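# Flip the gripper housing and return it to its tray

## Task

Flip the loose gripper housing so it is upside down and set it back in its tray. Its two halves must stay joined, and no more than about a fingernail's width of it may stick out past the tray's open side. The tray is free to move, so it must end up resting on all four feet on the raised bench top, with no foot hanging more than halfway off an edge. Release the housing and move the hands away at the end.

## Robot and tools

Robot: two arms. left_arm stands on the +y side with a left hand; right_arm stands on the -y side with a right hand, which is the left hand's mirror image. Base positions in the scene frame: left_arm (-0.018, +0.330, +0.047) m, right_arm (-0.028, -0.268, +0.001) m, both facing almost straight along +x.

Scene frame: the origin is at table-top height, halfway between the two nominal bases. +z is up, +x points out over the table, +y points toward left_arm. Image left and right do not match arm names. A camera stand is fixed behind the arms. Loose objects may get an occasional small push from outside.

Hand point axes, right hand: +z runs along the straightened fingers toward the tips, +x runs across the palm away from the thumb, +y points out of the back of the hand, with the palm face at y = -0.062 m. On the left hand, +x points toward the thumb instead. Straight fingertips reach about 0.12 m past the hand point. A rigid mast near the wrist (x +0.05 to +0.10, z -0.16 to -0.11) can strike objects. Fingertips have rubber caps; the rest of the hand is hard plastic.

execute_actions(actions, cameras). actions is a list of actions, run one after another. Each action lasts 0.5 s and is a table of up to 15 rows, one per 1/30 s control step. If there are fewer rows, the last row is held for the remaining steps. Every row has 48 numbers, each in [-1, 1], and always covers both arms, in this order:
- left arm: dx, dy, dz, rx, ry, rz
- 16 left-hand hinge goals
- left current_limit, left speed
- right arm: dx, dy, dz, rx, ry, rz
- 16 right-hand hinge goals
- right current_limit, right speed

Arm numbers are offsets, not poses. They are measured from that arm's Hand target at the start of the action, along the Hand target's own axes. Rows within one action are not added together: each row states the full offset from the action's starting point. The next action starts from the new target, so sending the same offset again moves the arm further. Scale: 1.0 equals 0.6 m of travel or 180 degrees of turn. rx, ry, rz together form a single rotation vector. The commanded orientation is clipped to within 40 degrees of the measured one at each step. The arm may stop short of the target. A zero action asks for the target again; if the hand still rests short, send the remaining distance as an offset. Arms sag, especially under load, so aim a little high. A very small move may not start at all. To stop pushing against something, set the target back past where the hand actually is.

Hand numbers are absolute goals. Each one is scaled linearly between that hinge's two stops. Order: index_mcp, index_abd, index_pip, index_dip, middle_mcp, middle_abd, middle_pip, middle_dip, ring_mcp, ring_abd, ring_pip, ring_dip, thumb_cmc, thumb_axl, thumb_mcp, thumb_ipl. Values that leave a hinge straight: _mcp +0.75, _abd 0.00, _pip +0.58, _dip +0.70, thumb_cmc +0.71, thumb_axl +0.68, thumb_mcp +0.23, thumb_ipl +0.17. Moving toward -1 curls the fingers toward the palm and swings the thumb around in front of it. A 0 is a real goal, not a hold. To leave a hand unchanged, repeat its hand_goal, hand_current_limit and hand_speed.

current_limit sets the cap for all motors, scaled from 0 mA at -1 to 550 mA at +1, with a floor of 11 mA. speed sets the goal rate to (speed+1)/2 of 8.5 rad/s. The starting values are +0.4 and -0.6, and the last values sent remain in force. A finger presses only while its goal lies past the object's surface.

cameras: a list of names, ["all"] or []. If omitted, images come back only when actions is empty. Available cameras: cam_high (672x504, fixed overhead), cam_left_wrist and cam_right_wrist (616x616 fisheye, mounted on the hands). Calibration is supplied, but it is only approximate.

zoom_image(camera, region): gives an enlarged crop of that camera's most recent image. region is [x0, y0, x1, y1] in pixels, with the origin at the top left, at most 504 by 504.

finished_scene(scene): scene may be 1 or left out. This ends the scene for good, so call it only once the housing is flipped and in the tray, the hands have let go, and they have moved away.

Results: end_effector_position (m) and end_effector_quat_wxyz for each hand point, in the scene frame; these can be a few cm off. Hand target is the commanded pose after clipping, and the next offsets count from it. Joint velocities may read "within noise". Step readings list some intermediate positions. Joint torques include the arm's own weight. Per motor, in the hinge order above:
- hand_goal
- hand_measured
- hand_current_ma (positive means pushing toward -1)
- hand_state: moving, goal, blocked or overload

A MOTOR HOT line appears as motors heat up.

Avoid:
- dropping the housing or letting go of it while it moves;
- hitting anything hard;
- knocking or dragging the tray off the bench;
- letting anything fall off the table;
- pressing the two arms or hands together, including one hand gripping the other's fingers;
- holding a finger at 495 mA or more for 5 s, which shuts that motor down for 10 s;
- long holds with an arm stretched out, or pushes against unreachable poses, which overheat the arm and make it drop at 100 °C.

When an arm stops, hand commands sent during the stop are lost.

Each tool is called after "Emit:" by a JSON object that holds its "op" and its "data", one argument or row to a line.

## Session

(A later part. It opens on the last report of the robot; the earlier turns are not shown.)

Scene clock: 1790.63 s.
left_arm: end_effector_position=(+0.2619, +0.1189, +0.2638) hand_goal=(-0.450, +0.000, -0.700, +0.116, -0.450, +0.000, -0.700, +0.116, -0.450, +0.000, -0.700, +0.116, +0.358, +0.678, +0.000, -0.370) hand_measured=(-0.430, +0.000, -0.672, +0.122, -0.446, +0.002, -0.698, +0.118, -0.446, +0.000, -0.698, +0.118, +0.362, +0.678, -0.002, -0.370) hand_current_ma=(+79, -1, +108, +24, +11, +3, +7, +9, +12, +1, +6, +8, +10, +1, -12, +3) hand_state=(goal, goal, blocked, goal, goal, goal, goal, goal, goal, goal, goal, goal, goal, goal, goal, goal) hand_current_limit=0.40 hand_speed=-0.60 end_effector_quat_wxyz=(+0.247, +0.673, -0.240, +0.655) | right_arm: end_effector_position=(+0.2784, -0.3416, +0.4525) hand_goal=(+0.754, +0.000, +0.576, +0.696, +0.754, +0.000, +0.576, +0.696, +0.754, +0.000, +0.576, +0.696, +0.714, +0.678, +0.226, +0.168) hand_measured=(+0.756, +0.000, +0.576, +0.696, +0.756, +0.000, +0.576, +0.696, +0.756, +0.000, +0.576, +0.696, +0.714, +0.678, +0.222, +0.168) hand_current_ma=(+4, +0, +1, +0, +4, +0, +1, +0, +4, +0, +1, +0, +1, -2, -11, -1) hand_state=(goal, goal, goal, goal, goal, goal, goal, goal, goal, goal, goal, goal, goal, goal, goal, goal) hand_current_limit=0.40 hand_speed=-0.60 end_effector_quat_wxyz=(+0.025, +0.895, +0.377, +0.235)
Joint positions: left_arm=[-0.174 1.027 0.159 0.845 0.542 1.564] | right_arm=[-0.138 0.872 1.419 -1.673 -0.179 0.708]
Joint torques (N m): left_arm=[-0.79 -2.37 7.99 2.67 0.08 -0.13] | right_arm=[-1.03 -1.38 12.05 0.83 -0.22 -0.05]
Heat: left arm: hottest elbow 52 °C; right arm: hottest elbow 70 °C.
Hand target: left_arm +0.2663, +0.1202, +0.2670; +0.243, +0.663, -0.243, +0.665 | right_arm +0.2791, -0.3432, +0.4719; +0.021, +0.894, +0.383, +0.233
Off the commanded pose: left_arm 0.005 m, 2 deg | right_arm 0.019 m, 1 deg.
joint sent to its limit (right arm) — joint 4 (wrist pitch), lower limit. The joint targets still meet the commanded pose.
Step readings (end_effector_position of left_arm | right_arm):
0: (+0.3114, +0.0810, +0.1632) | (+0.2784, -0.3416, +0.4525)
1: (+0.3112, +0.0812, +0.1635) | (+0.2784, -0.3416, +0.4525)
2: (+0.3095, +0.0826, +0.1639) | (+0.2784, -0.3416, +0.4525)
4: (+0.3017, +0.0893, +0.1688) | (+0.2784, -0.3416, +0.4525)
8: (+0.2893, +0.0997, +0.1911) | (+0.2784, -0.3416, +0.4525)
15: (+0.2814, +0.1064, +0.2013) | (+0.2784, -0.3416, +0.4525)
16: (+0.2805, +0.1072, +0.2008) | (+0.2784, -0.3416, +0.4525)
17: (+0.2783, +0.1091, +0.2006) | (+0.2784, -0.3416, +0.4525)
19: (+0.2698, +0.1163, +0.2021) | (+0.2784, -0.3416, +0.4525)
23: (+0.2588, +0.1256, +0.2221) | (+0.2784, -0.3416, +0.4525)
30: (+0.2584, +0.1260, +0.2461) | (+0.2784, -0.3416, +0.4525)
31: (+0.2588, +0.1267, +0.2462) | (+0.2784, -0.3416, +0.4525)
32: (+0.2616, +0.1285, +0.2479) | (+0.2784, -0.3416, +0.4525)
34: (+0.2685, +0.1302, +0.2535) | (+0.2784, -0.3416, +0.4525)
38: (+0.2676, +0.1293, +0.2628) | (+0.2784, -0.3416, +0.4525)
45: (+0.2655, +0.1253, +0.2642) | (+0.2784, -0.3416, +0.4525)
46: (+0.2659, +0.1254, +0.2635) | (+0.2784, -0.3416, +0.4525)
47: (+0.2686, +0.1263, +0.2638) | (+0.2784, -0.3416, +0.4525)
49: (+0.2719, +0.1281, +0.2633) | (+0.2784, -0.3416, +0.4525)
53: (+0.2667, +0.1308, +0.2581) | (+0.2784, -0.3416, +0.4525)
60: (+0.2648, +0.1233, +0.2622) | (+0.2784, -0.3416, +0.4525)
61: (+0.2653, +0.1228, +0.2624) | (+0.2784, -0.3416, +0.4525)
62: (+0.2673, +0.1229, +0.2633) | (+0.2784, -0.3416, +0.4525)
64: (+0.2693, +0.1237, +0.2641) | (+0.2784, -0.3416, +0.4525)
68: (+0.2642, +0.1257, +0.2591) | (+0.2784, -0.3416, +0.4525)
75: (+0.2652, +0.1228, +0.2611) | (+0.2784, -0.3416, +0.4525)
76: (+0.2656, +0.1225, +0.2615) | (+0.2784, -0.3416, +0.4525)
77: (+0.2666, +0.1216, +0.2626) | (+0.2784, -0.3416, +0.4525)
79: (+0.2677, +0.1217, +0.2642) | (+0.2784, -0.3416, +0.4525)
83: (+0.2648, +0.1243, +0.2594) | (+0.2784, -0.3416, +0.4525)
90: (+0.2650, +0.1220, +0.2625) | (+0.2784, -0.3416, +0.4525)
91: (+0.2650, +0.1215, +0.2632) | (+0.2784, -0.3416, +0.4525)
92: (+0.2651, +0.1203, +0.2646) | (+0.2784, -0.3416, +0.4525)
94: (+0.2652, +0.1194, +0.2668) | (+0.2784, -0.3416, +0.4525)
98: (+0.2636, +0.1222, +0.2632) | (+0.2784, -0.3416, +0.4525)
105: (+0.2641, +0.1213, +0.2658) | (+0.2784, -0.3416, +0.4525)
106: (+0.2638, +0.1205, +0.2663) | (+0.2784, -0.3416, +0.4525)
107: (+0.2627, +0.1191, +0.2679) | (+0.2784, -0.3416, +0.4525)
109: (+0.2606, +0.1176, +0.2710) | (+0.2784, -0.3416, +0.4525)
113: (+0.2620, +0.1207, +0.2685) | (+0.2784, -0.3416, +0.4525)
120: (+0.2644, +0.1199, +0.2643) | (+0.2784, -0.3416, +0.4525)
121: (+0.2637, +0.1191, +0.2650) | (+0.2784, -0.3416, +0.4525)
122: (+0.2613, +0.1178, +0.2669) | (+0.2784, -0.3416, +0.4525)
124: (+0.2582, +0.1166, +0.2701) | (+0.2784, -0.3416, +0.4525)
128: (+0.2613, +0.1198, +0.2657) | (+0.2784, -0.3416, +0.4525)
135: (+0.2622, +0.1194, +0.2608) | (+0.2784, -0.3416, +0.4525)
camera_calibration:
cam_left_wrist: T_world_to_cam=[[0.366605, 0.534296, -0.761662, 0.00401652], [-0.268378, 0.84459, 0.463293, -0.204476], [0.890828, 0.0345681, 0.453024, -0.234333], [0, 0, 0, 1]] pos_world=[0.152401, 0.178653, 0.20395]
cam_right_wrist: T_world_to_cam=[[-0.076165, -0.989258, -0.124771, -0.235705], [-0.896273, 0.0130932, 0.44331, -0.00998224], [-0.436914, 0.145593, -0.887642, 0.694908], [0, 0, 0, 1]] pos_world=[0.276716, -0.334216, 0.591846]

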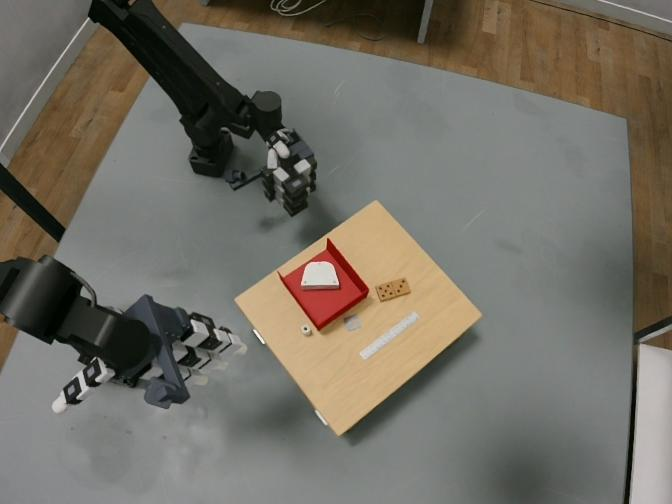

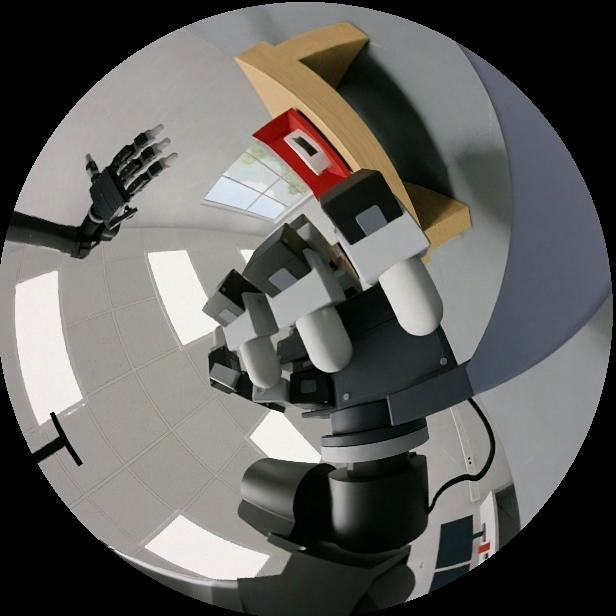

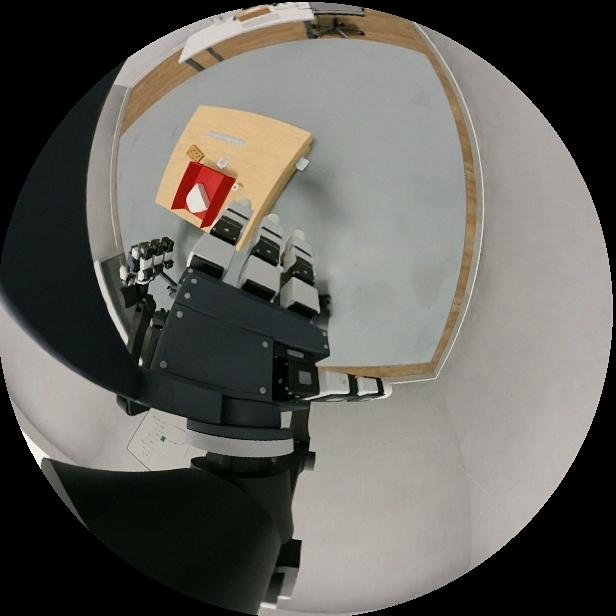

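Emit:
{"op": "execute_actions", "data": {
  "actions": [
    [[0.0238,0.0105,0.077,0.0492,-0.0491,-0.0585,-0.35,0,-0.6,-0.3,-0.35,0,-0.6,-0.3,-0.35,0,-0.6,-0.3,0.714,0.678,0.226,0.168,0.4,-0.6,0,0,0,0,0,0,0.754,0,0.576,0.696,0.754,0,0.576,0.696,0.754,0,0.576,0.696,0.714,0.678,0.226,0.168,0.4,-0.6]],
    [[0.0317,0.0271,0.0698,0.0492,-0.0491,-0.0585,-0.35,0,-0.6,-0.3,-0.35,0,-0.6,-0.5,-0.35,0,-0.6,-0.5,0.714,0.678,0.226,0.168,0.4,-0.6,0,0,0,0,0,0,0.754,0,0.576,0.696,0.754,0,0.576,0.696,0.754,0,0.576,0.696,0.714,0.678,0.226,0.168,0.4,-0.6]],
    [[0.0352,0.0433,0.0591,0.0492,-0.0491,-0.0585,-0.35,0,-0.6,-0.3,-0.35,0,-0.6,-0.5,-0.35,0,-0.6,-0.5,0.714,0.678,0.226,0.168,0.4,-0.6,0,0,0,0,0,0,0.754,0,0.576,0.696,0.754,0,0.576,0.696,0.754,0,0.576,0.696,0.714,0.678,0.226,0.168,0.4,-0.6]],
    [[0.034,0.0579,0.0459,0.0492,-0.0491,-0.0585,0.3,0,0,0.3,-0.35,0,-0.6,-0.5,-0.35,0,-0.6,-0.5,0.714,0.678,0.226,0.168,0.4,-0.6,0,0,0,0,0,0,0.754,0,0.576,0.696,0.754,0,0.576,0.696,0.754,0,0.576,0.696,0.714,0.678,0.226,0.168,0.4,-0.6]],
    [[0.0282,0.0696,0.0311,0.0492,-0.0491,-0.0585,0.754,0,0.576,0.696,-0.35,0,-0.6,-0.5,-0.35,0,-0.6,-0.5,0.714,0.678,0.226,0.168,0.4,-0.6,0,0,0,0,0,0,0.754,0,0.576,0.696,0.754,0,0.576,0.696,0.754,0,0.576,0.696,0.714,0.678,0.226,0.168,0.4,-0.6]],
    [[0.0182,0.0776,0.016,0.0492,-0.0491,-0.0585,0.754,0,0.576,0.696,-0.35,0,-0.6,-0.5,-0.35,0,-0.6,-0.5,0.714,0.678,0.226,0.168,0.4,-0.6,0,0,0,0,0,0,0.754,0,0.576,0.696,0.754,0,0.576,0.696,0.754,0,0.576,0.696,0.714,0.678,0.226,0.168,0.4,-0.6]],
    [[0.0049,0.0811,0.0019,0.0492,-0.0491,-0.0585,0.754,0,0.576,0.696,-0.35,0,-0.6,-0.5,-0.35,0,-0.6,-0.5,0.714,0.678,0.226,0.168,0.4,-0.6,0,0,0,0,0,0,0.754,0,0.576,0.696,0.754,0,0.576,0.696,0.754,0,0.576,0.696,0.714,0.678,0.226,0.168,0.4,-0.6]],
    [[0,0,0,0,0,0,0.754,0,0.576,0.696,-0.35,0,-0.6,-0.5,-0.35,0,-0.6,-0.5,0.714,0.678,0.226,0.168,0.4,-0.6,0,0,0,0,0,0,0.754,0,0.576,0.696,0.754,0,0.576,0.696,0.754,0,0.576,0.696,0.714,0.678,0.226,0.168,0.4,-0.6]]
  ],
  "cameras": ["cam_high"]
}}

Emit:
{"op": "zoom_image", "data": {
  "camera": "cam_high",
  "region": [260, 220, 400, 360]
}}

Scene clock: 1844.47 s.
left_arm: end_effector_position=(+0.4737, -0.1175, +0.3546) hand_goal=(+0.754, +0.000, +0.576, +0.696, -0.350, +0.000, -0.600, -0.500, -0.350, +0.000, -0.600, -0.500, +0.714, +0.678, +0.226, +0.168) hand_measured=(+0.756, -0.002, +0.578, +0.696, -0.344, +0.002, -0.602, -0.498, -0.344, +0.000, -0.602, -0.498, +0.716, +0.678, +0.222, +0.166) hand_current_ma=(+9, -3, +9, +1, +21, +3, -9, +8, +24, +1, -8, +7, +10, +1, -13, -12) hand_state=(goal, goal, goal, goal, goal, goal, goal, goal, goal, goal, goal, goal, goal, goal, goal, goal) hand_current_limit=0.40 hand_speed=-0.60 end_effector_quat_wxyz=(+0.067, +0.909, +0.410, +0.034) | right_arm: end_effector_position=(+0.2784, -0.3416, +0.4525) hand_goal=(+0.754, +0.000, +0.576, +0.696, +0.754, +0.000, +0.576, +0.696, +0.754, +0.000, +0.576, +0.696, +0.714, +0.678, +0.226, +0.168) hand_measured=(+0.756, +0.000, +0.576, +0.696, +0.756, +0.000, +0.576, +0.696, +0.756, +0.000, +0.576, +0.696, +0.714, +0.678, +0.222, +0.168) hand_current_ma=(+4, +0, +1, +0, +4, +0, +1, +0, +4, +0, +1, +0, +1, -2, -11, -1) hand_state=(goal, goal, goal, goal, goal, goal, goal, goal, goal, goal, goal, goal, goal, goal, goal, goal) hand_current_limit=0.40 hand_speed=-0.60 end_effector_quat_wxyz=(+0.025, +0.895, +0.377, +0.235)
Joint positions: left_arm=[-0.795 1.778 1.917 -1.559 -0.016 -0.059] | right_arm=[-0.138 0.872 1.419 -1.673 -0.179 0.708]
Joint velocities: left_arm=[within noise] | right_arm=[0.005 -0.044 -0.007 0.007 -0.037 0.037]
Joint torques (N m): left_arm=[-0.5 -16.97 13.29 0.43 -0.02 -0.19] | right_arm=[-1.55 -1.26 11.99 0.83 -0.23 -0.08]
Heat: left arm: hottest elbow 55 °C; right arm: hottest elbow 70 °C.
Hand target: left_arm +0.4845, -0.1224, +0.3675; +0.079, +0.903, +0.420, +0.037 | right_arm +0.2791, -0.3432, +0.4719; +0.021, +0.894, +0.383, +0.233
Off the commanded pose: left_arm 0.017 m, 2 deg | right_arm 0.019 m, 1 deg.
joint sent to its limit (right arm) — joint 4 (wrist pitch), lower limit. The joint targets still meet the commanded pose.
Step readings (end_effector_position of left_arm | right_arm):
0: (+0.2619, +0.1189, +0.2638) | (+0.2784, -0.3416, +0.4525)
1: (+0.2633, +0.1194, +0.2638) | (+0.2784, -0.3416, +0.4525)
2: (+0.2684, +0.1202, +0.2623) | (+0.2784, -0.3416, +0.4525)
4: (+0.2787, +0.1172, +0.2564) | (+0.2784, -0.3416, +0.4525)
8: (+0.2807, +0.1000, +0.2503) | (+0.2784, -0.3416, +0.4525)
15: (+0.2843, +0.0930, +0.2569) | (+0.2784, -0.3416, +0.4525)
16: (+0.2861, +0.0933, +0.2571) | (+0.2784, -0.3416, +0.4525)
17: (+0.2902, +0.0932, +0.2564) | (+0.2784, -0.3416, +0.4525)
19: (+0.2994, +0.0888, +0.2551) | (+0.2784, -0.3416, +0.4525)
23: (+0.3064, +0.0691, +0.2624) | (+0.2784, -0.3416, +0.4525)
30: (+0.3158, +0.0598, +0.2682) | (+0.2784, -0.3416, +0.4525)
31: (+0.3171, +0.0603, +0.2677) | (+0.2784, -0.3416, +0.4525)
32: (+0.3195, +0.0606, +0.2668) | (+0.2784, -0.3416, +0.4525)
34: (+0.3257, +0.0570, +0.2661) | (+0.2784, -0.3416, +0.4525)
38: (+0.3340, +0.0366, +0.2783) | (+0.2784, -0.3416, +0.4525)
45: (+0.3465, +0.0264, +0.2908) | (+0.2784, -0.3416, +0.4525)
46: (+0.3477, +0.0267, +0.2898) | (+0.2784, -0.3416, +0.4525)
47: (+0.3491, +0.0262, +0.2878) | (+0.2784, -0.3416, +0.4525)
49: (+0.3552, +0.0216, +0.2841) | (+0.2784, -0.3416, +0.4525)
53: (+0.3671, +0.0001, +0.2901) | (+0.2784, -0.3416, +0.4525)
60: (+0.3776, -0.0087, +0.3034) | (+0.2784, -0.3416, +0.4525)
61: (+0.3785, -0.0086, +0.3040) | (+0.2784, -0.3416, +0.4525)
62: (+0.3795, -0.0090, +0.3033) | (+0.2784, -0.3416, +0.4525)
64: (+0.3852, -0.0150, +0.3033) | (+0.2784, -0.3416, +0.4525)
68: (+0.4023, -0.0361, +0.3107) | (+0.2784, -0.3416, +0.4525)
75: (+0.4103, -0.0462, +0.3207) | (+0.2784, -0.3416, +0.4525)
76: (+0.4106, -0.0460, +0.3217) | (+0.2784, -0.3416, +0.4525)
77: (+0.4104, -0.0471, +0.3219) | (+0.2784, -0.3416, +0.4525)
79: (+0.4150, -0.0542, +0.3239) | (+0.2784, -0.3416, +0.4525)
83: (+0.4359, -0.0737, +0.3331) | (+0.2784, -0.3416, +0.4525)
90: (+0.4445, -0.0774, +0.3300) | (+0.2784, -0.3416, +0.4525)
91: (+0.4443, -0.0778, +0.3303) | (+0.2784, -0.3416, +0.4525)
92: (+0.4431, -0.0798, +0.3305) | (+0.2784, -0.3416, +0.4525)
94: (+0.4462, -0.0906, +0.3367) | (+0.2784, -0.3416, +0.4525)
98: (+0.4652, -0.1135, +0.3538) | (+0.2784, -0.3416, +0.4525)
105: (+0.4729, -0.1189, +0.3507) | (+0.2784, -0.3416, +0.4525)
106: (+0.4732, -0.1188, +0.3501) | (+0.2784, -0.3416, +0.4525)
107: (+0.4733, -0.1188, +0.3493) | (+0.2784, -0.3416, +0.4525)
109: (+0.4735, -0.1186, +0.3488) | (+0.2784, -0.3416, +0.4525)
113: (+0.4735, -0.1180, +0.3504) | (+0.2784, -0.3416, +0.4525)
120: (+0.4739, -0.1177, +0.3545) | (+0.2784, -0.3416, +0.4525)
Images, in order (width x height): cam_high 672x504.

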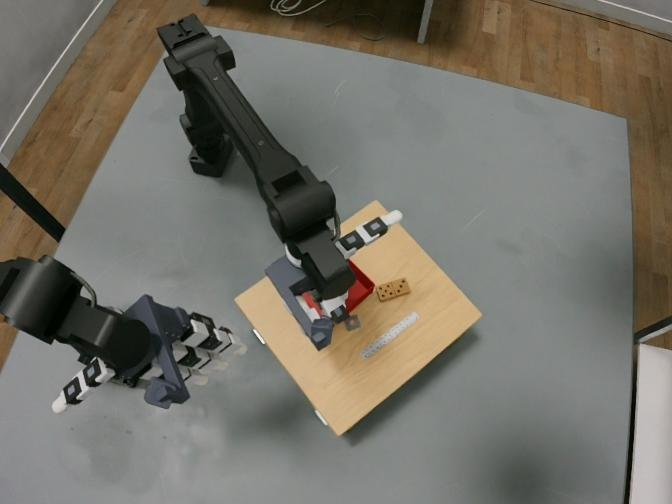

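Scaled by 3.600 from the camera's 672x504 image, which has a finer 960x720 frame.

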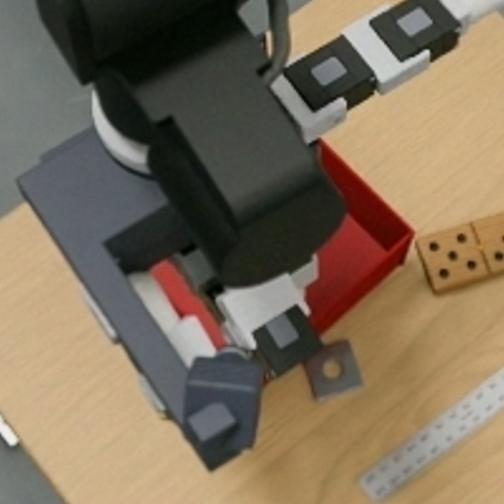

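Emit:
{"op": "execute_actions", "data": {
  "actions": [
    [[0,-0.0058,0.0328,0,0,0,0.754,0,0.576,0.696,-0.35,0,-0.6,-0.5,-0.35,0,-0.6,-0.5,0.714,0.678,0.226,0.168,0.4,-0.6,0,0,0,0,0,0,0.754,0,0.576,0.696,0.754,0,0.576,0.696,0.754,0,0.576,0.696,0.714,0.678,0.226,0.168,0.4,-0.6]],
    [[0,0,0,0,0,0,0.754,0,0.576,0.696,-0.35,0,-0.6,-0.5,-0.35,0,-0.6,-0.5,0.714,0.678,0.226,0.168,0.4,-0.6,0,0,0,0,0,0,0.754,0,0.576,0.696,0.754,0,0.576,0.696,0.754,0,0.576,0.696,0.714,0.678,0.226,0.168,0.4,-0.6]]
  ],
  "cameras": ["all"]
}}

Emit:
{"op": "zoom_image", "data": {
  "camera": "cam_left_wrist",
  "region": [180, 130, 400, 350]
}}

Emit:
{"op": "zoom_image", "data": {
  "camera": "cam_right_wrist",
  "region": [130, 110, 280, 260]
}}

Scene clock: 1855.13 s.
left_arm: end_effector_position=(+0.4782, -0.1219, +0.3550) hand_goal=(+0.754, +0.000, +0.576, +0.696, -0.350, +0.000, -0.600, -0.500, -0.350, +0.000, -0.600, -0.500, +0.714, +0.678, +0.226, +0.168) hand_measured=(+0.756, -0.002, +0.578, +0.696, -0.344, +0.002, -0.602, -0.498, -0.344, +0.000, -0.602, -0.498, +0.716, +0.678, +0.222, +0.166) hand_current_ma=(+8, -3, +9, +1, +21, +3, -9, +8, +24, +1, -8, +7, +10, +1, -13, -12) hand_state=(goal, goal, goal, goal, goal, goal, goal, goal, goal, goal, goal, goal, goal, goal, goal, goal) hand_current_limit=0.40 hand_speed=-0.60 end_effector_quat_wxyz=(+0.079, +0.908, +0.410, +0.039) | right_arm: end_effector_position=(+0.2784, -0.3416, +0.4525) hand_goal=(+0.754, +0.000, +0.576, +0.696, +0.754, +0.000, +0.576, +0.696, +0.754, +0.000, +0.576, +0.696, +0.714, +0.678, +0.226, +0.168) hand_measured=(+0.756, +0.000, +0.576, +0.696, +0.756, +0.000, +0.576, +0.696, +0.756, +0.000, +0.576, +0.696, +0.714, +0.678, +0.222, +0.168) hand_current_ma=(+4, +0, +1, +0, +4, +0, +1, +0, +4, +0, +1, +0, +1, -2, -11, -1) hand_state=(goal, goal, goal, goal, goal, goal, goal, goal, goal, goal, goal, goal, goal, goal, goal, goal) hand_current_limit=0.40 hand_speed=-0.60 end_effector_quat_wxyz=(+0.025, +0.895, +0.377, +0.235)
Joint positions: left_arm=[-0.795 1.778 1.91 -1.526 -0.016 -0.06] | right_arm=[-0.138 0.872 1.419 -1.673 -0.179 0.708]
Joint torques (N m): left_arm=[-0.38 -16.62 9.11 1.32 -0.06 -0.14] | right_arm=[-1.2 -1.44 12.04 0.81 -0.2 -0.08]
Heat: left arm: hottest elbow 57 °C; right arm: hottest elbow 71 °C.
Hand target: left_arm +0.4845, -0.1224, +0.3474; +0.079, +0.903, +0.420, +0.037 | right_arm +0.2791, -0.3432, +0.4719; +0.021, +0.894, +0.383, +0.233
Off the commanded pose: left_arm 0.010 m, 1 deg | right_arm 0.019 m, 1 deg.
joint sent to its limit (right arm) — joint 4 (wrist pitch), lower limit. The joint targets still meet the commanded pose.
Step readings (end_effector_position of left_arm | right_arm):
0: (+0.4737, -0.1175, +0.3546) | (+0.2784, -0.3416, +0.4525)
1: (+0.4737, -0.1175, +0.3546) | (+0.2784, -0.3416, +0.4525)
2: (+0.4737, -0.1175, +0.3546) | (+0.2784, -0.3416, +0.4525)
4: (+0.4749, -0.1186, +0.3554) | (+0.2784, -0.3416, +0.4525)
8: (+0.4777, -0.1215, +0.3573) | (+0.2784, -0.3416, +0.4525)
15: (+0.4781, -0.1219, +0.3551) | (+0.2784, -0.3416, +0.4525)
16: (+0.4780, -0.1218, +0.3549) | (+0.2784, -0.3416, +0.4525)
17: (+0.4780, -0.1218, +0.3549) | (+0.2784, -0.3416, +0.4525)
19: (+0.4781, -0.1219, +0.3549) | (+0.2784, -0.3416, +0.4525)
23: (+0.4782, -0.1219, +0.3550) | (+0.2784, -0.3416, +0.4525)
30: (+0.4782, -0.1219, +0.3550) | (+0.2784, -0.3416, +0.4525)
camera_calibration:
cam_left_wrist: T_world_to_cam=[[-0.989173, -0.129456, -0.0691286, 0.444307], [-0.142189, 0.728797, 0.669804, -0.13294], [-0.0363297, 0.672381, -0.739313, 0.484455], [0, 0, 0, 1]] pos_world=[0.438194, -0.171334, 0.477922]
cam_right_wrist: T_world_to_cam=[[-0.076165, -0.989258, -0.124771, -0.235705], [-0.896273, 0.0130932, 0.44331, -0.00998224], [-0.436914, 0.145593, -0.887642, 0.694908], [0, 0, 0, 1]] pos_world=[0.276716, -0.334216, 0.591846]

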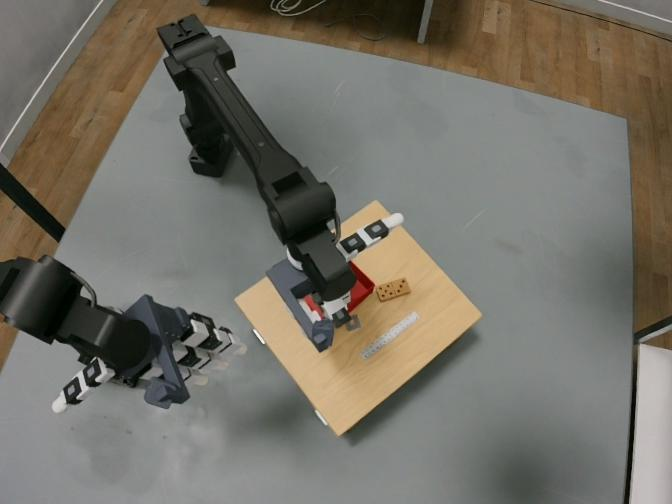

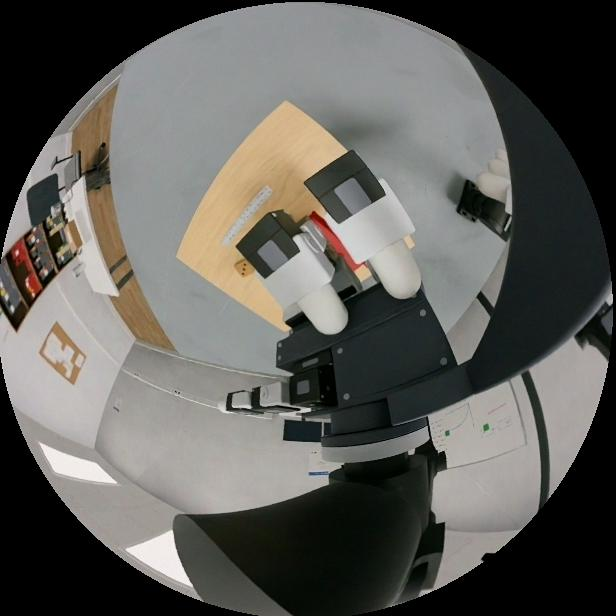

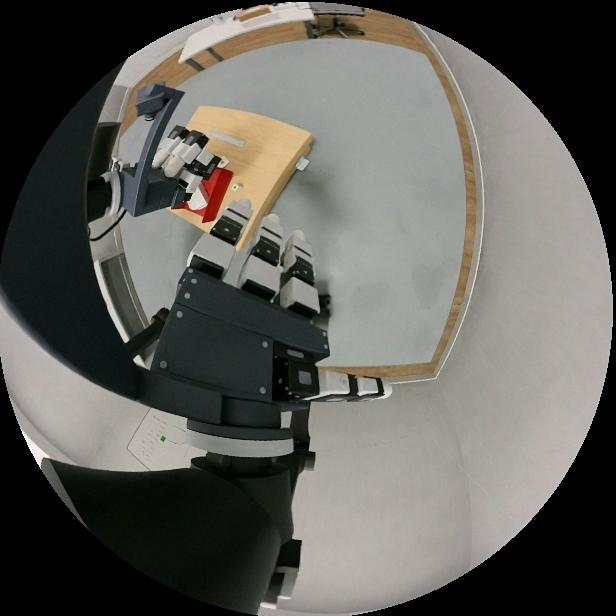

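Scaled by 2.291 from the camera's 616x616 image, which has a finer 880x880 frame.

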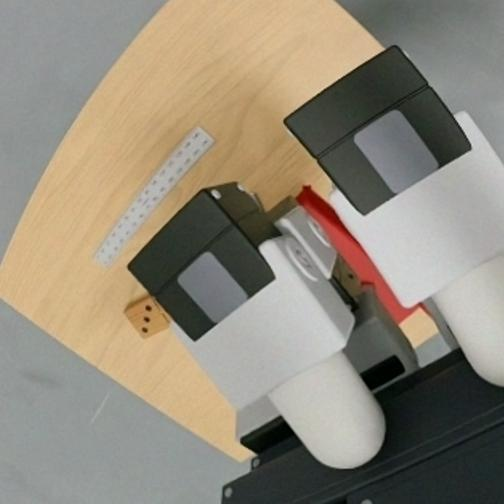

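Scaled by 3.360 from the camera's 616x616 image, which has a finer 880x880 frame.

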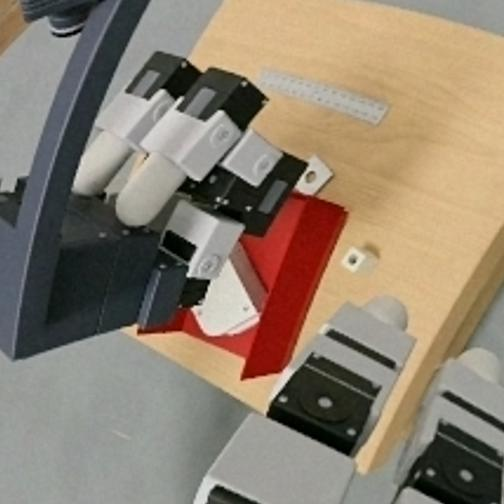

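Emit:
{"op": "execute_actions", "data": {
  "actions": [
    [[0,0.0164,0.0029,0,0,0,0.754,0,0.576,0.696,-0.35,0,-0.6,-0.5,-0.35,0,-0.6,-0.5,0.714,0.678,0.226,0.168,0.4,-0.6,0,0,0,0,0,0,0.754,0,0.576,0.696,0.754,0,0.576,0.696,0.754,0,0.576,0.696,0.714,0.678,0.226,0.168,0.4,-0.6]],
    [[0,-0.0075,0.0427,0,0,0,0.754,0,0.576,0.696,-0.35,0,-0.6,-0.5,-0.35,0,-0.6,-0.5,0.714,0.678,0.226,0.168,0.4,-0.6,0,0,0,0,0,0,0.754,0,0.576,0.696,0.754,0,0.576,0.696,0.754,0,0.576,0.696,0.714,0.678,0.226,0.168,0.4,-0.6]],
    [[0,-0.0075,0.0427,0,0,0,0.754,0,0.576,0.696,-0.35,0,-0.6,-0.5,-0.35,0,-0.6,-0.5,0.714,0.678,0.226,0.168,0.4,-0.6,0,0,0,0,0,0,0.754,0,0.576,0.696,0.754,0,0.576,0.696,0.754,0,0.576,0.696,0.714,0.678,0.226,0.168,0.4,-0.6]]
  ],
  "cameras": ["cam_high","cam_right_wrist"]
}}

Emit:
{"op": "zoom_image", "data": {
  "camera": "cam_right_wrist",
  "region": [130, 110, 280, 260]
}}

Emit:
{"op": "zoom_image", "data": {
  "camera": "cam_high",
  "region": [280, 240, 400, 360]
}}

Scene clock: 1872.47 s.
left_arm: end_effector_position=(+0.4851, -0.1288, +0.3058) hand_goal=(+0.754, +0.000, +0.576, +0.696, -0.350, +0.000, -0.600, -0.500, -0.350, +0.000, -0.600, -0.500, +0.714, +0.678, +0.226, +0.168) hand_measured=(+0.772, -0.004, +0.586, +0.700, -0.342, +0.002, -0.602, -0.498, -0.342, +0.000, -0.602, -0.498, +0.716, +0.678, +0.222, +0.166) hand_current_ma=(+78, -14, +38, +13, +28, +3, -9, +8, +31, +1, -8, +7, +10, +1, -17, -12) hand_state=(goal, goal, goal, goal, goal, goal, goal, goal, goal, goal, goal, goal, goal, goal, goal, goal) hand_current_limit=0.40 hand_speed=-0.60 end_effector_quat_wxyz=(+0.079, +0.907, +0.411, +0.038) | right_arm: end_effector_position=(+0.2784, -0.3416, +0.4525) hand_goal=(+0.754, +0.000, +0.576, +0.696, +0.754, +0.000, +0.576, +0.696, +0.754, +0.000, +0.576, +0.696, +0.714, +0.678, +0.226, +0.168) hand_measured=(+0.756, +0.000, +0.576, +0.696, +0.756, +0.000, +0.576, +0.696, +0.756, +0.000, +0.576, +0.696, +0.714, +0.678, +0.222, +0.168) hand_current_ma=(+4, +0, +1, +0, +4, +0, +1, +0, +4, +0, +1, +0, +1, -2, -11, -1) hand_state=(goal, goal, goal, goal, goal, goal, goal, goal, goal, goal, goal, goal, goal, goal, goal, goal) hand_current_limit=0.40 hand_speed=-0.60 end_effector_quat_wxyz=(+0.025, +0.895, +0.377, +0.235)
Joint positions: left_arm=[-0.795 1.798 1.808 -1.407 -0.015 -0.062] | right_arm=[-0.138 0.872 1.419 -1.673 -0.179 0.708]
Joint torques (N m): left_arm=[-0.67 -16.62 8.94 1.59 -0.04 -0.07] | right_arm=[-0.97 -1.44 11.96 0.81 -0.22 -0.07]
Heat: left arm: hottest elbow 58 °C; right arm: hottest elbow 71 °C.
Hand target: left_arm +0.4921, -0.1288, +0.2953; +0.079, +0.903, +0.420, +0.037 | right_arm +0.2791, -0.3432, +0.4719; +0.021, +0.894, +0.383, +0.233
Off the commanded pose: left_arm 0.013 m, 1 deg | right_arm 0.019 m, 1 deg.
joint sent to its limit (right arm) — joint 4 (wrist pitch), lower limit. The joint targets still meet the commanded pose.
Step readings (end_effector_position of left_arm | right_arm):
0: (+0.4782, -0.1219, +0.3550) | (+0.2784, -0.3416, +0.4525)
1: (+0.4782, -0.1219, +0.3550) | (+0.2784, -0.3416, +0.4525)
2: (+0.4782, -0.1220, +0.3547) | (+0.2784, -0.3416, +0.4525)
4: (+0.4785, -0.1222, +0.3535) | (+0.2784, -0.3416, +0.4525)
8: (+0.4795, -0.1233, +0.3478) | (+0.2784, -0.3416, +0.4525)
15: (+0.4809, -0.1245, +0.3406) | (+0.2784, -0.3416, +0.4525)
16: (+0.4809, -0.1245, +0.3406) | (+0.2784, -0.3416, +0.4525)
17: (+0.4811, -0.1248, +0.3408) | (+0.2784, -0.3416, +0.4525)
19: (+0.4827, -0.1263, +0.3399) | (+0.2784, -0.3416, +0.4525)
23: (+0.4847, -0.1283, +0.3335) | (+0.2784, -0.3416, +0.4525)
30: (+0.4840, -0.1276, +0.3282) | (+0.2784, -0.3416, +0.4525)
31: (+0.4841, -0.1277, +0.3278) | (+0.2784, -0.3416, +0.4525)
32: (+0.4845, -0.1280, +0.3259) | (+0.2784, -0.3416, +0.4525)
34: (+0.4856, -0.1292, +0.3209) | (+0.2784, -0.3416, +0.4525)
38: (+0.4838, -0.1275, +0.3046) | (+0.2784, -0.3416, +0.4525)
45: (+0.4851, -0.1288, +0.3058) | (+0.2784, -0.3416, +0.4525)
camera_calibration:
cam_right_wrist: T_world_to_cam=[[-0.076165, -0.989258, -0.124771, -0.235705], [-0.896273, 0.0130932, 0.44331, -0.00998224], [-0.436914, 0.145593, -0.887642, 0.694908], [0, 0, 0, 1]] pos_world=[0.276716, -0.334216, 0.591846]
Images, in order (width x height): cam_high 672x504, cam_right_wrist 616x616.

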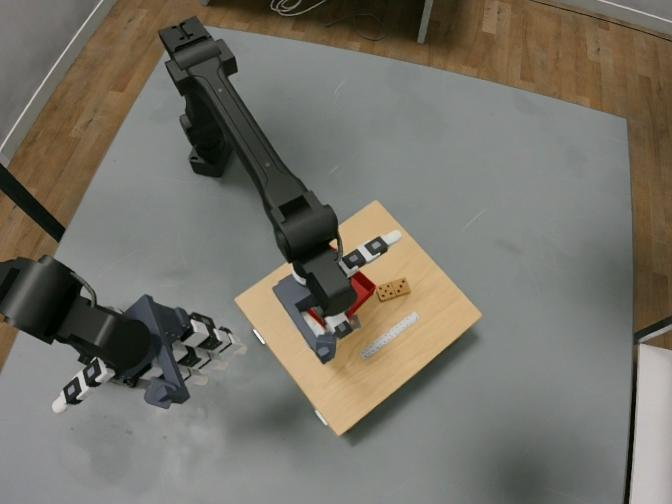

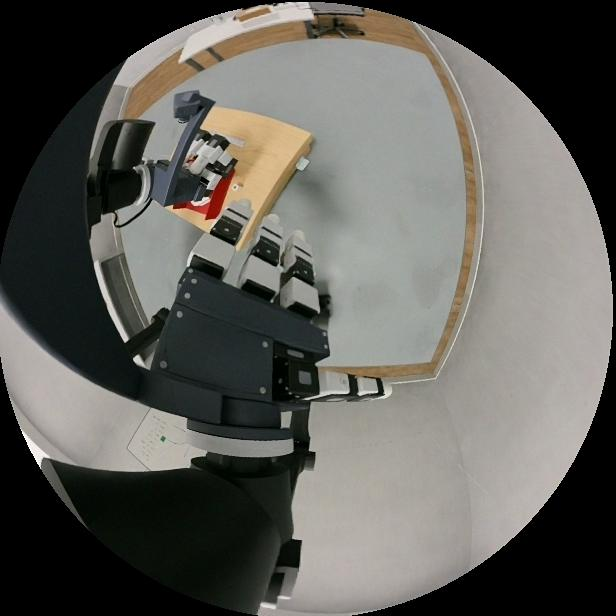

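Scaled by 3.360 from the camera's 616x616 image, which has a finer 880x880 frame.

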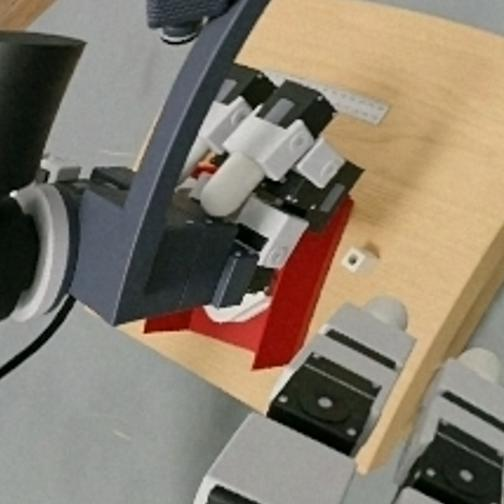

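Scaled by 4.200 from the camera's 672x504 image, which has a finer 960x720 frame.

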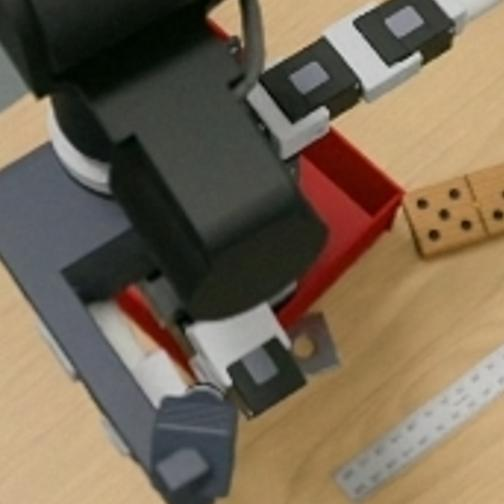

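Emit:
{"op": "execute_actions", "data": {
  "actions": [],
  "cameras": ["cam_left_wrist"]
}}

Emit:
{"op": "zoom_image", "data": {
  "camera": "cam_left_wrist",
  "region": [210, 130, 370, 290]
}}

Scene clock: 1876.30 s.
left_arm: end_effector_position=(+0.4851, -0.1288, +0.3058) hand_goal=(+0.754, +0.000, +0.576, +0.696, -0.350, +0.000, -0.600, -0.500, -0.350, +0.000, -0.600, -0.500, +0.714, +0.678, +0.226, +0.168) hand_measured=(+0.772, -0.004, +0.586, +0.700, -0.342, +0.002, -0.602, -0.498, -0.342, +0.000, -0.602, -0.498, +0.716, +0.678, +0.222, +0.166) hand_current_ma=(+78, -14, +38, +13, +28, +3, -9, +8, +31, +1, -8, +7, +10, +1, -17, -12) hand_state=(goal, goal, goal, goal, goal, goal, goal, goal, goal, goal, goal, goal, goal, goal, goal, goal) hand_current_limit=0.40 hand_speed=-0.60 end_effector_quat_wxyz=(+0.079, +0.907, +0.411, +0.038) | right_arm: end_effector_position=(+0.2784, -0.3416, +0.4525) hand_goal=(+0.754, +0.000, +0.576, +0.696, +0.754, +0.000, +0.576, +0.696, +0.754, +0.000, +0.576, +0.696, +0.714, +0.678, +0.226, +0.168) hand_measured=(+0.756, +0.000, +0.576, +0.696, +0.756, +0.000, +0.576, +0.696, +0.756, +0.000, +0.576, +0.696, +0.714, +0.678, +0.222, +0.168) hand_current_ma=(+4, +0, +1, +0, +4, +0, +1, +0, +4, +0, +1, +0, +1, -2, -11, -1) hand_state=(goal, goal, goal, goal, goal, goal, goal, goal, goal, goal, goal, goal, goal, goal, goal, goal) hand_current_limit=0.40 hand_speed=-0.60 end_effector_quat_wxyz=(+0.025, +0.895, +0.377, +0.235)
Joint positions: left_arm=[-0.795 1.798 1.808 -1.407 -0.015 -0.062] | right_arm=[-0.138 0.872 1.419 -1.673 -0.179 0.708]
Joint velocities: within noise
Joint torques (N m): left_arm=[-0.5 -17.44 8.64 1.58 -0.09 -0.1] | right_arm=[-1.55 -1.55 12 0.98 -0.22 -0.04]
Heat: left arm: hottest elbow 58 °C; right arm: hottest elbow 71 °C.
Hand target: left_arm +0.4921, -0.1288, +0.2953; +0.079, +0.903, +0.420, +0.037 | right_arm +0.2791, -0.3432, +0.4719; +0.021, +0.894, +0.383, +0.233
Off the commanded pose: left_arm 0.013 m, 1 deg | right_arm 0.019 m, 1 deg.
camera_calibration:
cam_left_wrist: T_world_to_cam=[[-0.988999, -0.131869, -0.0670205, 0.445828], [-0.142544, 0.728538, 0.67001, -0.0939624], [-0.0395263, 0.672193, -0.73932, 0.454455], [0, 0, 0, 1]] pos_world=[0.445493, -0.178235, 0.428823]
Images, in order (width x height): cam_left_wrist 616x616.

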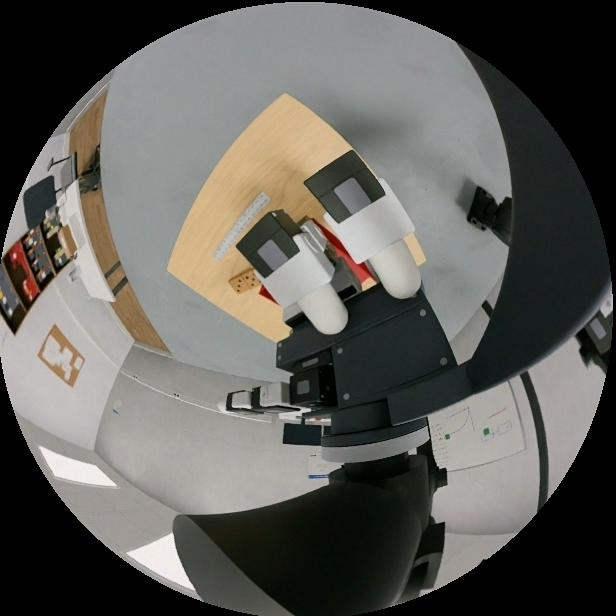

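Scaled by 3.150 from the camera's 616x616 image, which has a finer 880x880 frame.

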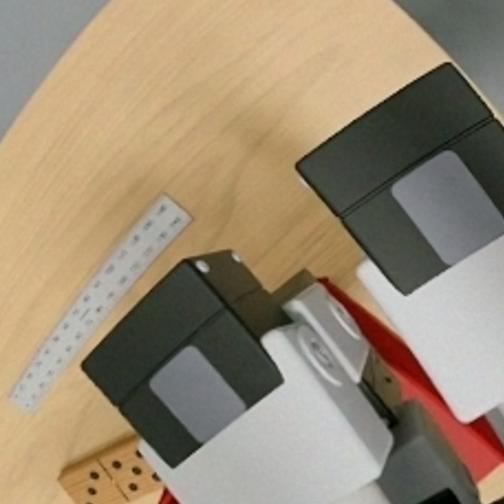

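Emit:
{"op": "execute_actions", "data": {
  "actions": [
    [[0,0.0116,-0.0656,0,0,0,0.754,0,0.576,0.696,-0.35,0,-0.6,-0.5,-0.35,0,-0.6,-0.5,0.714,0.678,0.226,0.168,0.4,-0.6,0,0,0,0,0,0,0.754,0,0.576,0.696,0.754,0,0.576,0.696,0.754,0,0.576,0.696,0.714,0.678,0.226,0.168,0.4,-0.6]],
    [[0,0.0116,-0.0656,0,0,0,0.754,0,0.576,0.696,-0.35,0,-0.6,-0.5,-0.35,0,-0.6,-0.5,0.714,0.678,0.226,0.168,0.4,-0.6,0,0,0,0,0,0,0.754,0,0.576,0.696,0.754,0,0.576,0.696,0.754,0,0.576,0.696,0.714,0.678,0.226,0.168,0.4,-0.6]],
    [[0,0.0459,0.0081,0,0,0,0.754,0,0.576,0.696,-0.35,0,-0.6,-0.5,-0.35,0,-0.6,-0.5,0.714,0.678,0.226,0.168,0.4,-0.6,0,0,0,0,0,0,0.754,0,0.576,0.696,0.754,0,0.576,0.696,0.754,0,0.576,0.696,0.714,0.678,0.226,0.168,0.4,-0.6]]
  ],
  "cameras": ["all"]
}}

Emit:
{"op": "zoom_image", "data": {
  "camera": "cam_right_wrist",
  "region": [130, 110, 280, 260]
}}

Emit:
{"op": "zoom_image", "data": {
  "camera": "cam_high",
  "region": [280, 240, 400, 360]
}}

Scene clock: 1920.30 s.
left_arm: end_effector_position=(+0.5035, -0.1452, +0.3592) hand_goal=(+0.754, +0.000, +0.576, +0.696, -0.350, +0.000, -0.600, -0.500, -0.350, +0.000, -0.600, -0.500, +0.714, +0.678, +0.226, +0.168) hand_measured=(+0.756, -0.004, +0.578, +0.698, -0.342, +0.002, -0.602, -0.498, -0.342, +0.000, -0.602, -0.498, +0.716, +0.678, +0.222, +0.166) hand_current_ma=(+5, -9, +8, +6, +28, +3, -9, +8, +31, +1, -8, +7, +10, +1, -17, -12) hand_state=(goal, goal, goal, goal, goal, goal, goal, goal, goal, goal, goal, goal, goal, goal, goal, goal) hand_current_limit=0.40 hand_speed=-0.60 end_effector_quat_wxyz=(+0.065, +0.908, +0.413, +0.033) | right_arm: end_effector_position=(+0.2784, -0.3416, +0.4525) hand_goal=(+0.754, +0.000, +0.576, +0.696, +0.754, +0.000, +0.576, +0.696, +0.754, +0.000, +0.576, +0.696, +0.714, +0.678, +0.226, +0.168) hand_measured=(+0.756, +0.000, +0.576, +0.696, +0.756, +0.000, +0.576, +0.696, +0.756, +0.000, +0.576, +0.696, +0.714, +0.678, +0.222, +0.168) hand_current_ma=(+4, +0, +1, +0, +4, +0, +1, +0, +4, +0, +1, +0, +1, -2, -11, -1) hand_state=(goal, goal, goal, goal, goal, goal, goal, goal, goal, goal, goal, goal, goal, goal, goal, goal) hand_current_limit=0.40 hand_speed=-0.60 end_effector_quat_wxyz=(+0.025, +0.895, +0.377, +0.235)
Joint positions: left_arm=[-0.793 1.914 2.127 -1.639 -0.015 -0.062] | right_arm=[-0.138 0.872 1.419 -1.673 -0.179 0.708]
Joint torques (N m): left_arm=[-0.32 -18.55 13.05 0.7 -0.03 -0.03] | right_arm=[-1.49 -1.49 11.96 0.83 -0.22 -0.06]
Heat: left arm: hottest elbow 57 °C; right arm: hottest elbow 71 °C.
Hand target: left_arm +0.5136, -0.1468, +0.3753; +0.079, +0.903, +0.420, +0.037 | right_arm +0.2791, -0.3432, +0.4719; +0.021, +0.894, +0.383, +0.233
Off the commanded pose: left_arm 0.019 m, 2 deg | right_arm 0.019 m, 1 deg.
joint sent to its limit (right arm) — joint 4 (wrist pitch), lower limit. The joint targets still meet the commanded pose.
Step readings (end_effector_position of left_arm | right_arm):
0: (+0.4851, -0.1288, +0.3058) | (+0.2784, -0.3416, +0.4525)
1: (+0.4851, -0.1288, +0.3058) | (+0.2784, -0.3416, +0.4525)
2: (+0.4847, -0.1284, +0.3055) | (+0.2784, -0.3416, +0.4525)
4: (+0.4828, -0.1265, +0.3062) | (+0.2784, -0.3416, +0.4525)
8: (+0.4796, -0.1233, +0.3103) | (+0.2784, -0.3416, +0.4525)
15: (+0.4809, -0.1247, +0.3213) | (+0.2784, -0.3416, +0.4525)
16: (+0.4808, -0.1245, +0.3219) | (+0.2784, -0.3416, +0.4525)
17: (+0.4802, -0.1239, +0.3229) | (+0.2784, -0.3416, +0.4525)
19: (+0.4794, -0.1231, +0.3279) | (+0.2784, -0.3416, +0.4525)
23: (+0.4806, -0.1244, +0.3481) | (+0.2784, -0.3416, +0.4525)
30: (+0.4818, -0.1255, +0.3670) | (+0.2784, -0.3416, +0.4525)
31: (+0.4816, -0.1253, +0.3672) | (+0.2784, -0.3416, +0.4525)
32: (+0.4821, -0.1257, +0.3672) | (+0.2784, -0.3416, +0.4525)
34: (+0.4871, -0.1307, +0.3698) | (+0.2784, -0.3416, +0.4525)
38: (+0.4986, -0.1415, +0.3700) | (+0.2784, -0.3416, +0.4525)
45: (+0.5027, -0.1444, +0.3555) | (+0.2784, -0.3416, +0.4525)
camera_calibration:
cam_left_wrist: T_world_to_cam=[[-0.989962, -0.132526, -0.0491059, 0.459416], [-0.129731, 0.714233, 0.68778, -0.130069], [-0.056076, 0.687246, -0.724257, 0.510728], [0, 0, 0, 1]] pos_world=[0.46657, -0.197212, 0.481917]
cam_right_wrist: T_world_to_cam=[[-0.076165, -0.989258, -0.124771, -0.235705], [-0.896273, 0.0130932, 0.44331, -0.00998224], [-0.436914, 0.145593, -0.887642, 0.694908], [0, 0, 0, 1]] pos_world=[0.276716, -0.334216, 0.591846]

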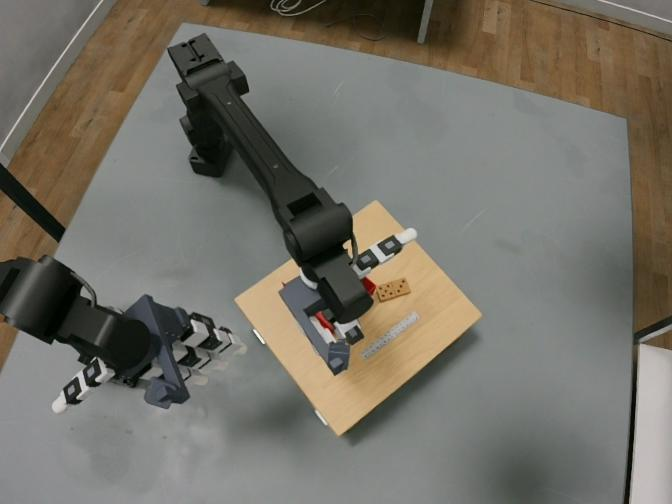

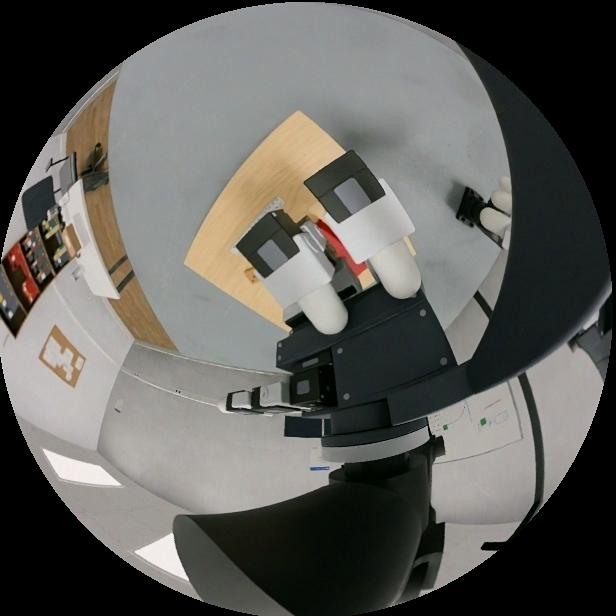

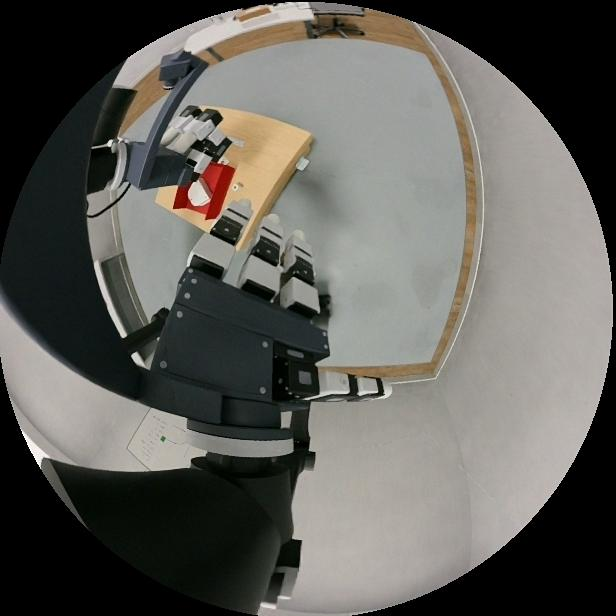

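Scaled by 3.360 from the camera's 616x616 image, which has a finer 880x880 frame.

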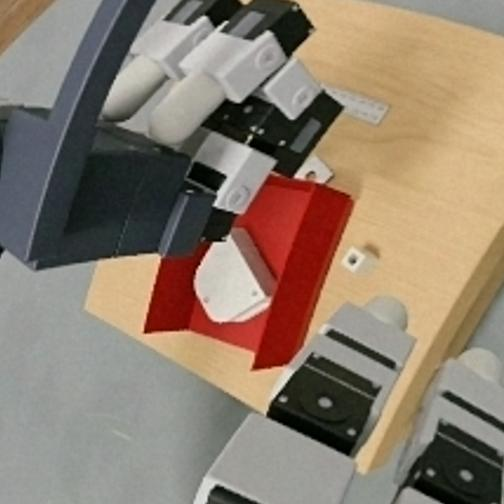

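Scaled by 4.200 from the camera's 672x504 image, which has a finer 960x720 frame.

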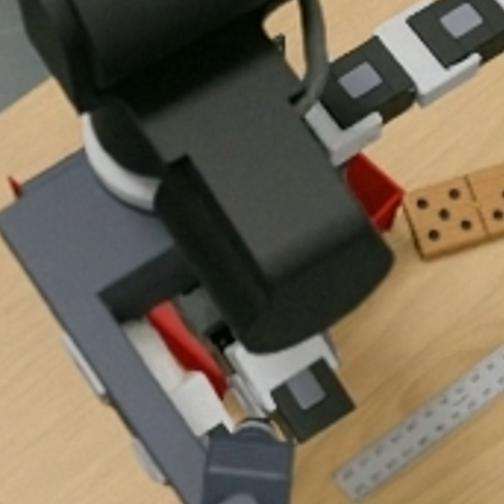

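Emit:
{"op": "zoom_image", "data": {
  "camera": "cam_left_wrist",
  "region": [270, 190, 370, 290]
}}

Scaled by 5.040 from the camera's 616x616 image, which has a finer 880x880 frame.

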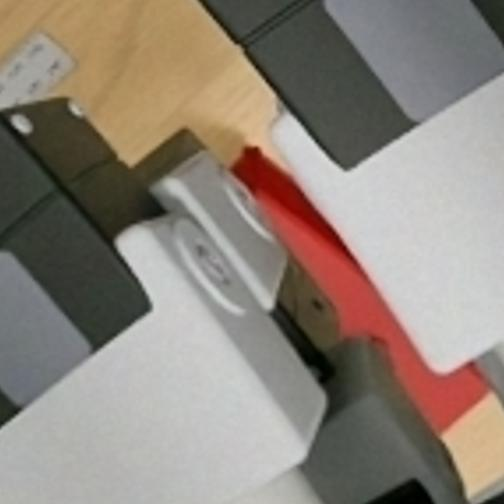

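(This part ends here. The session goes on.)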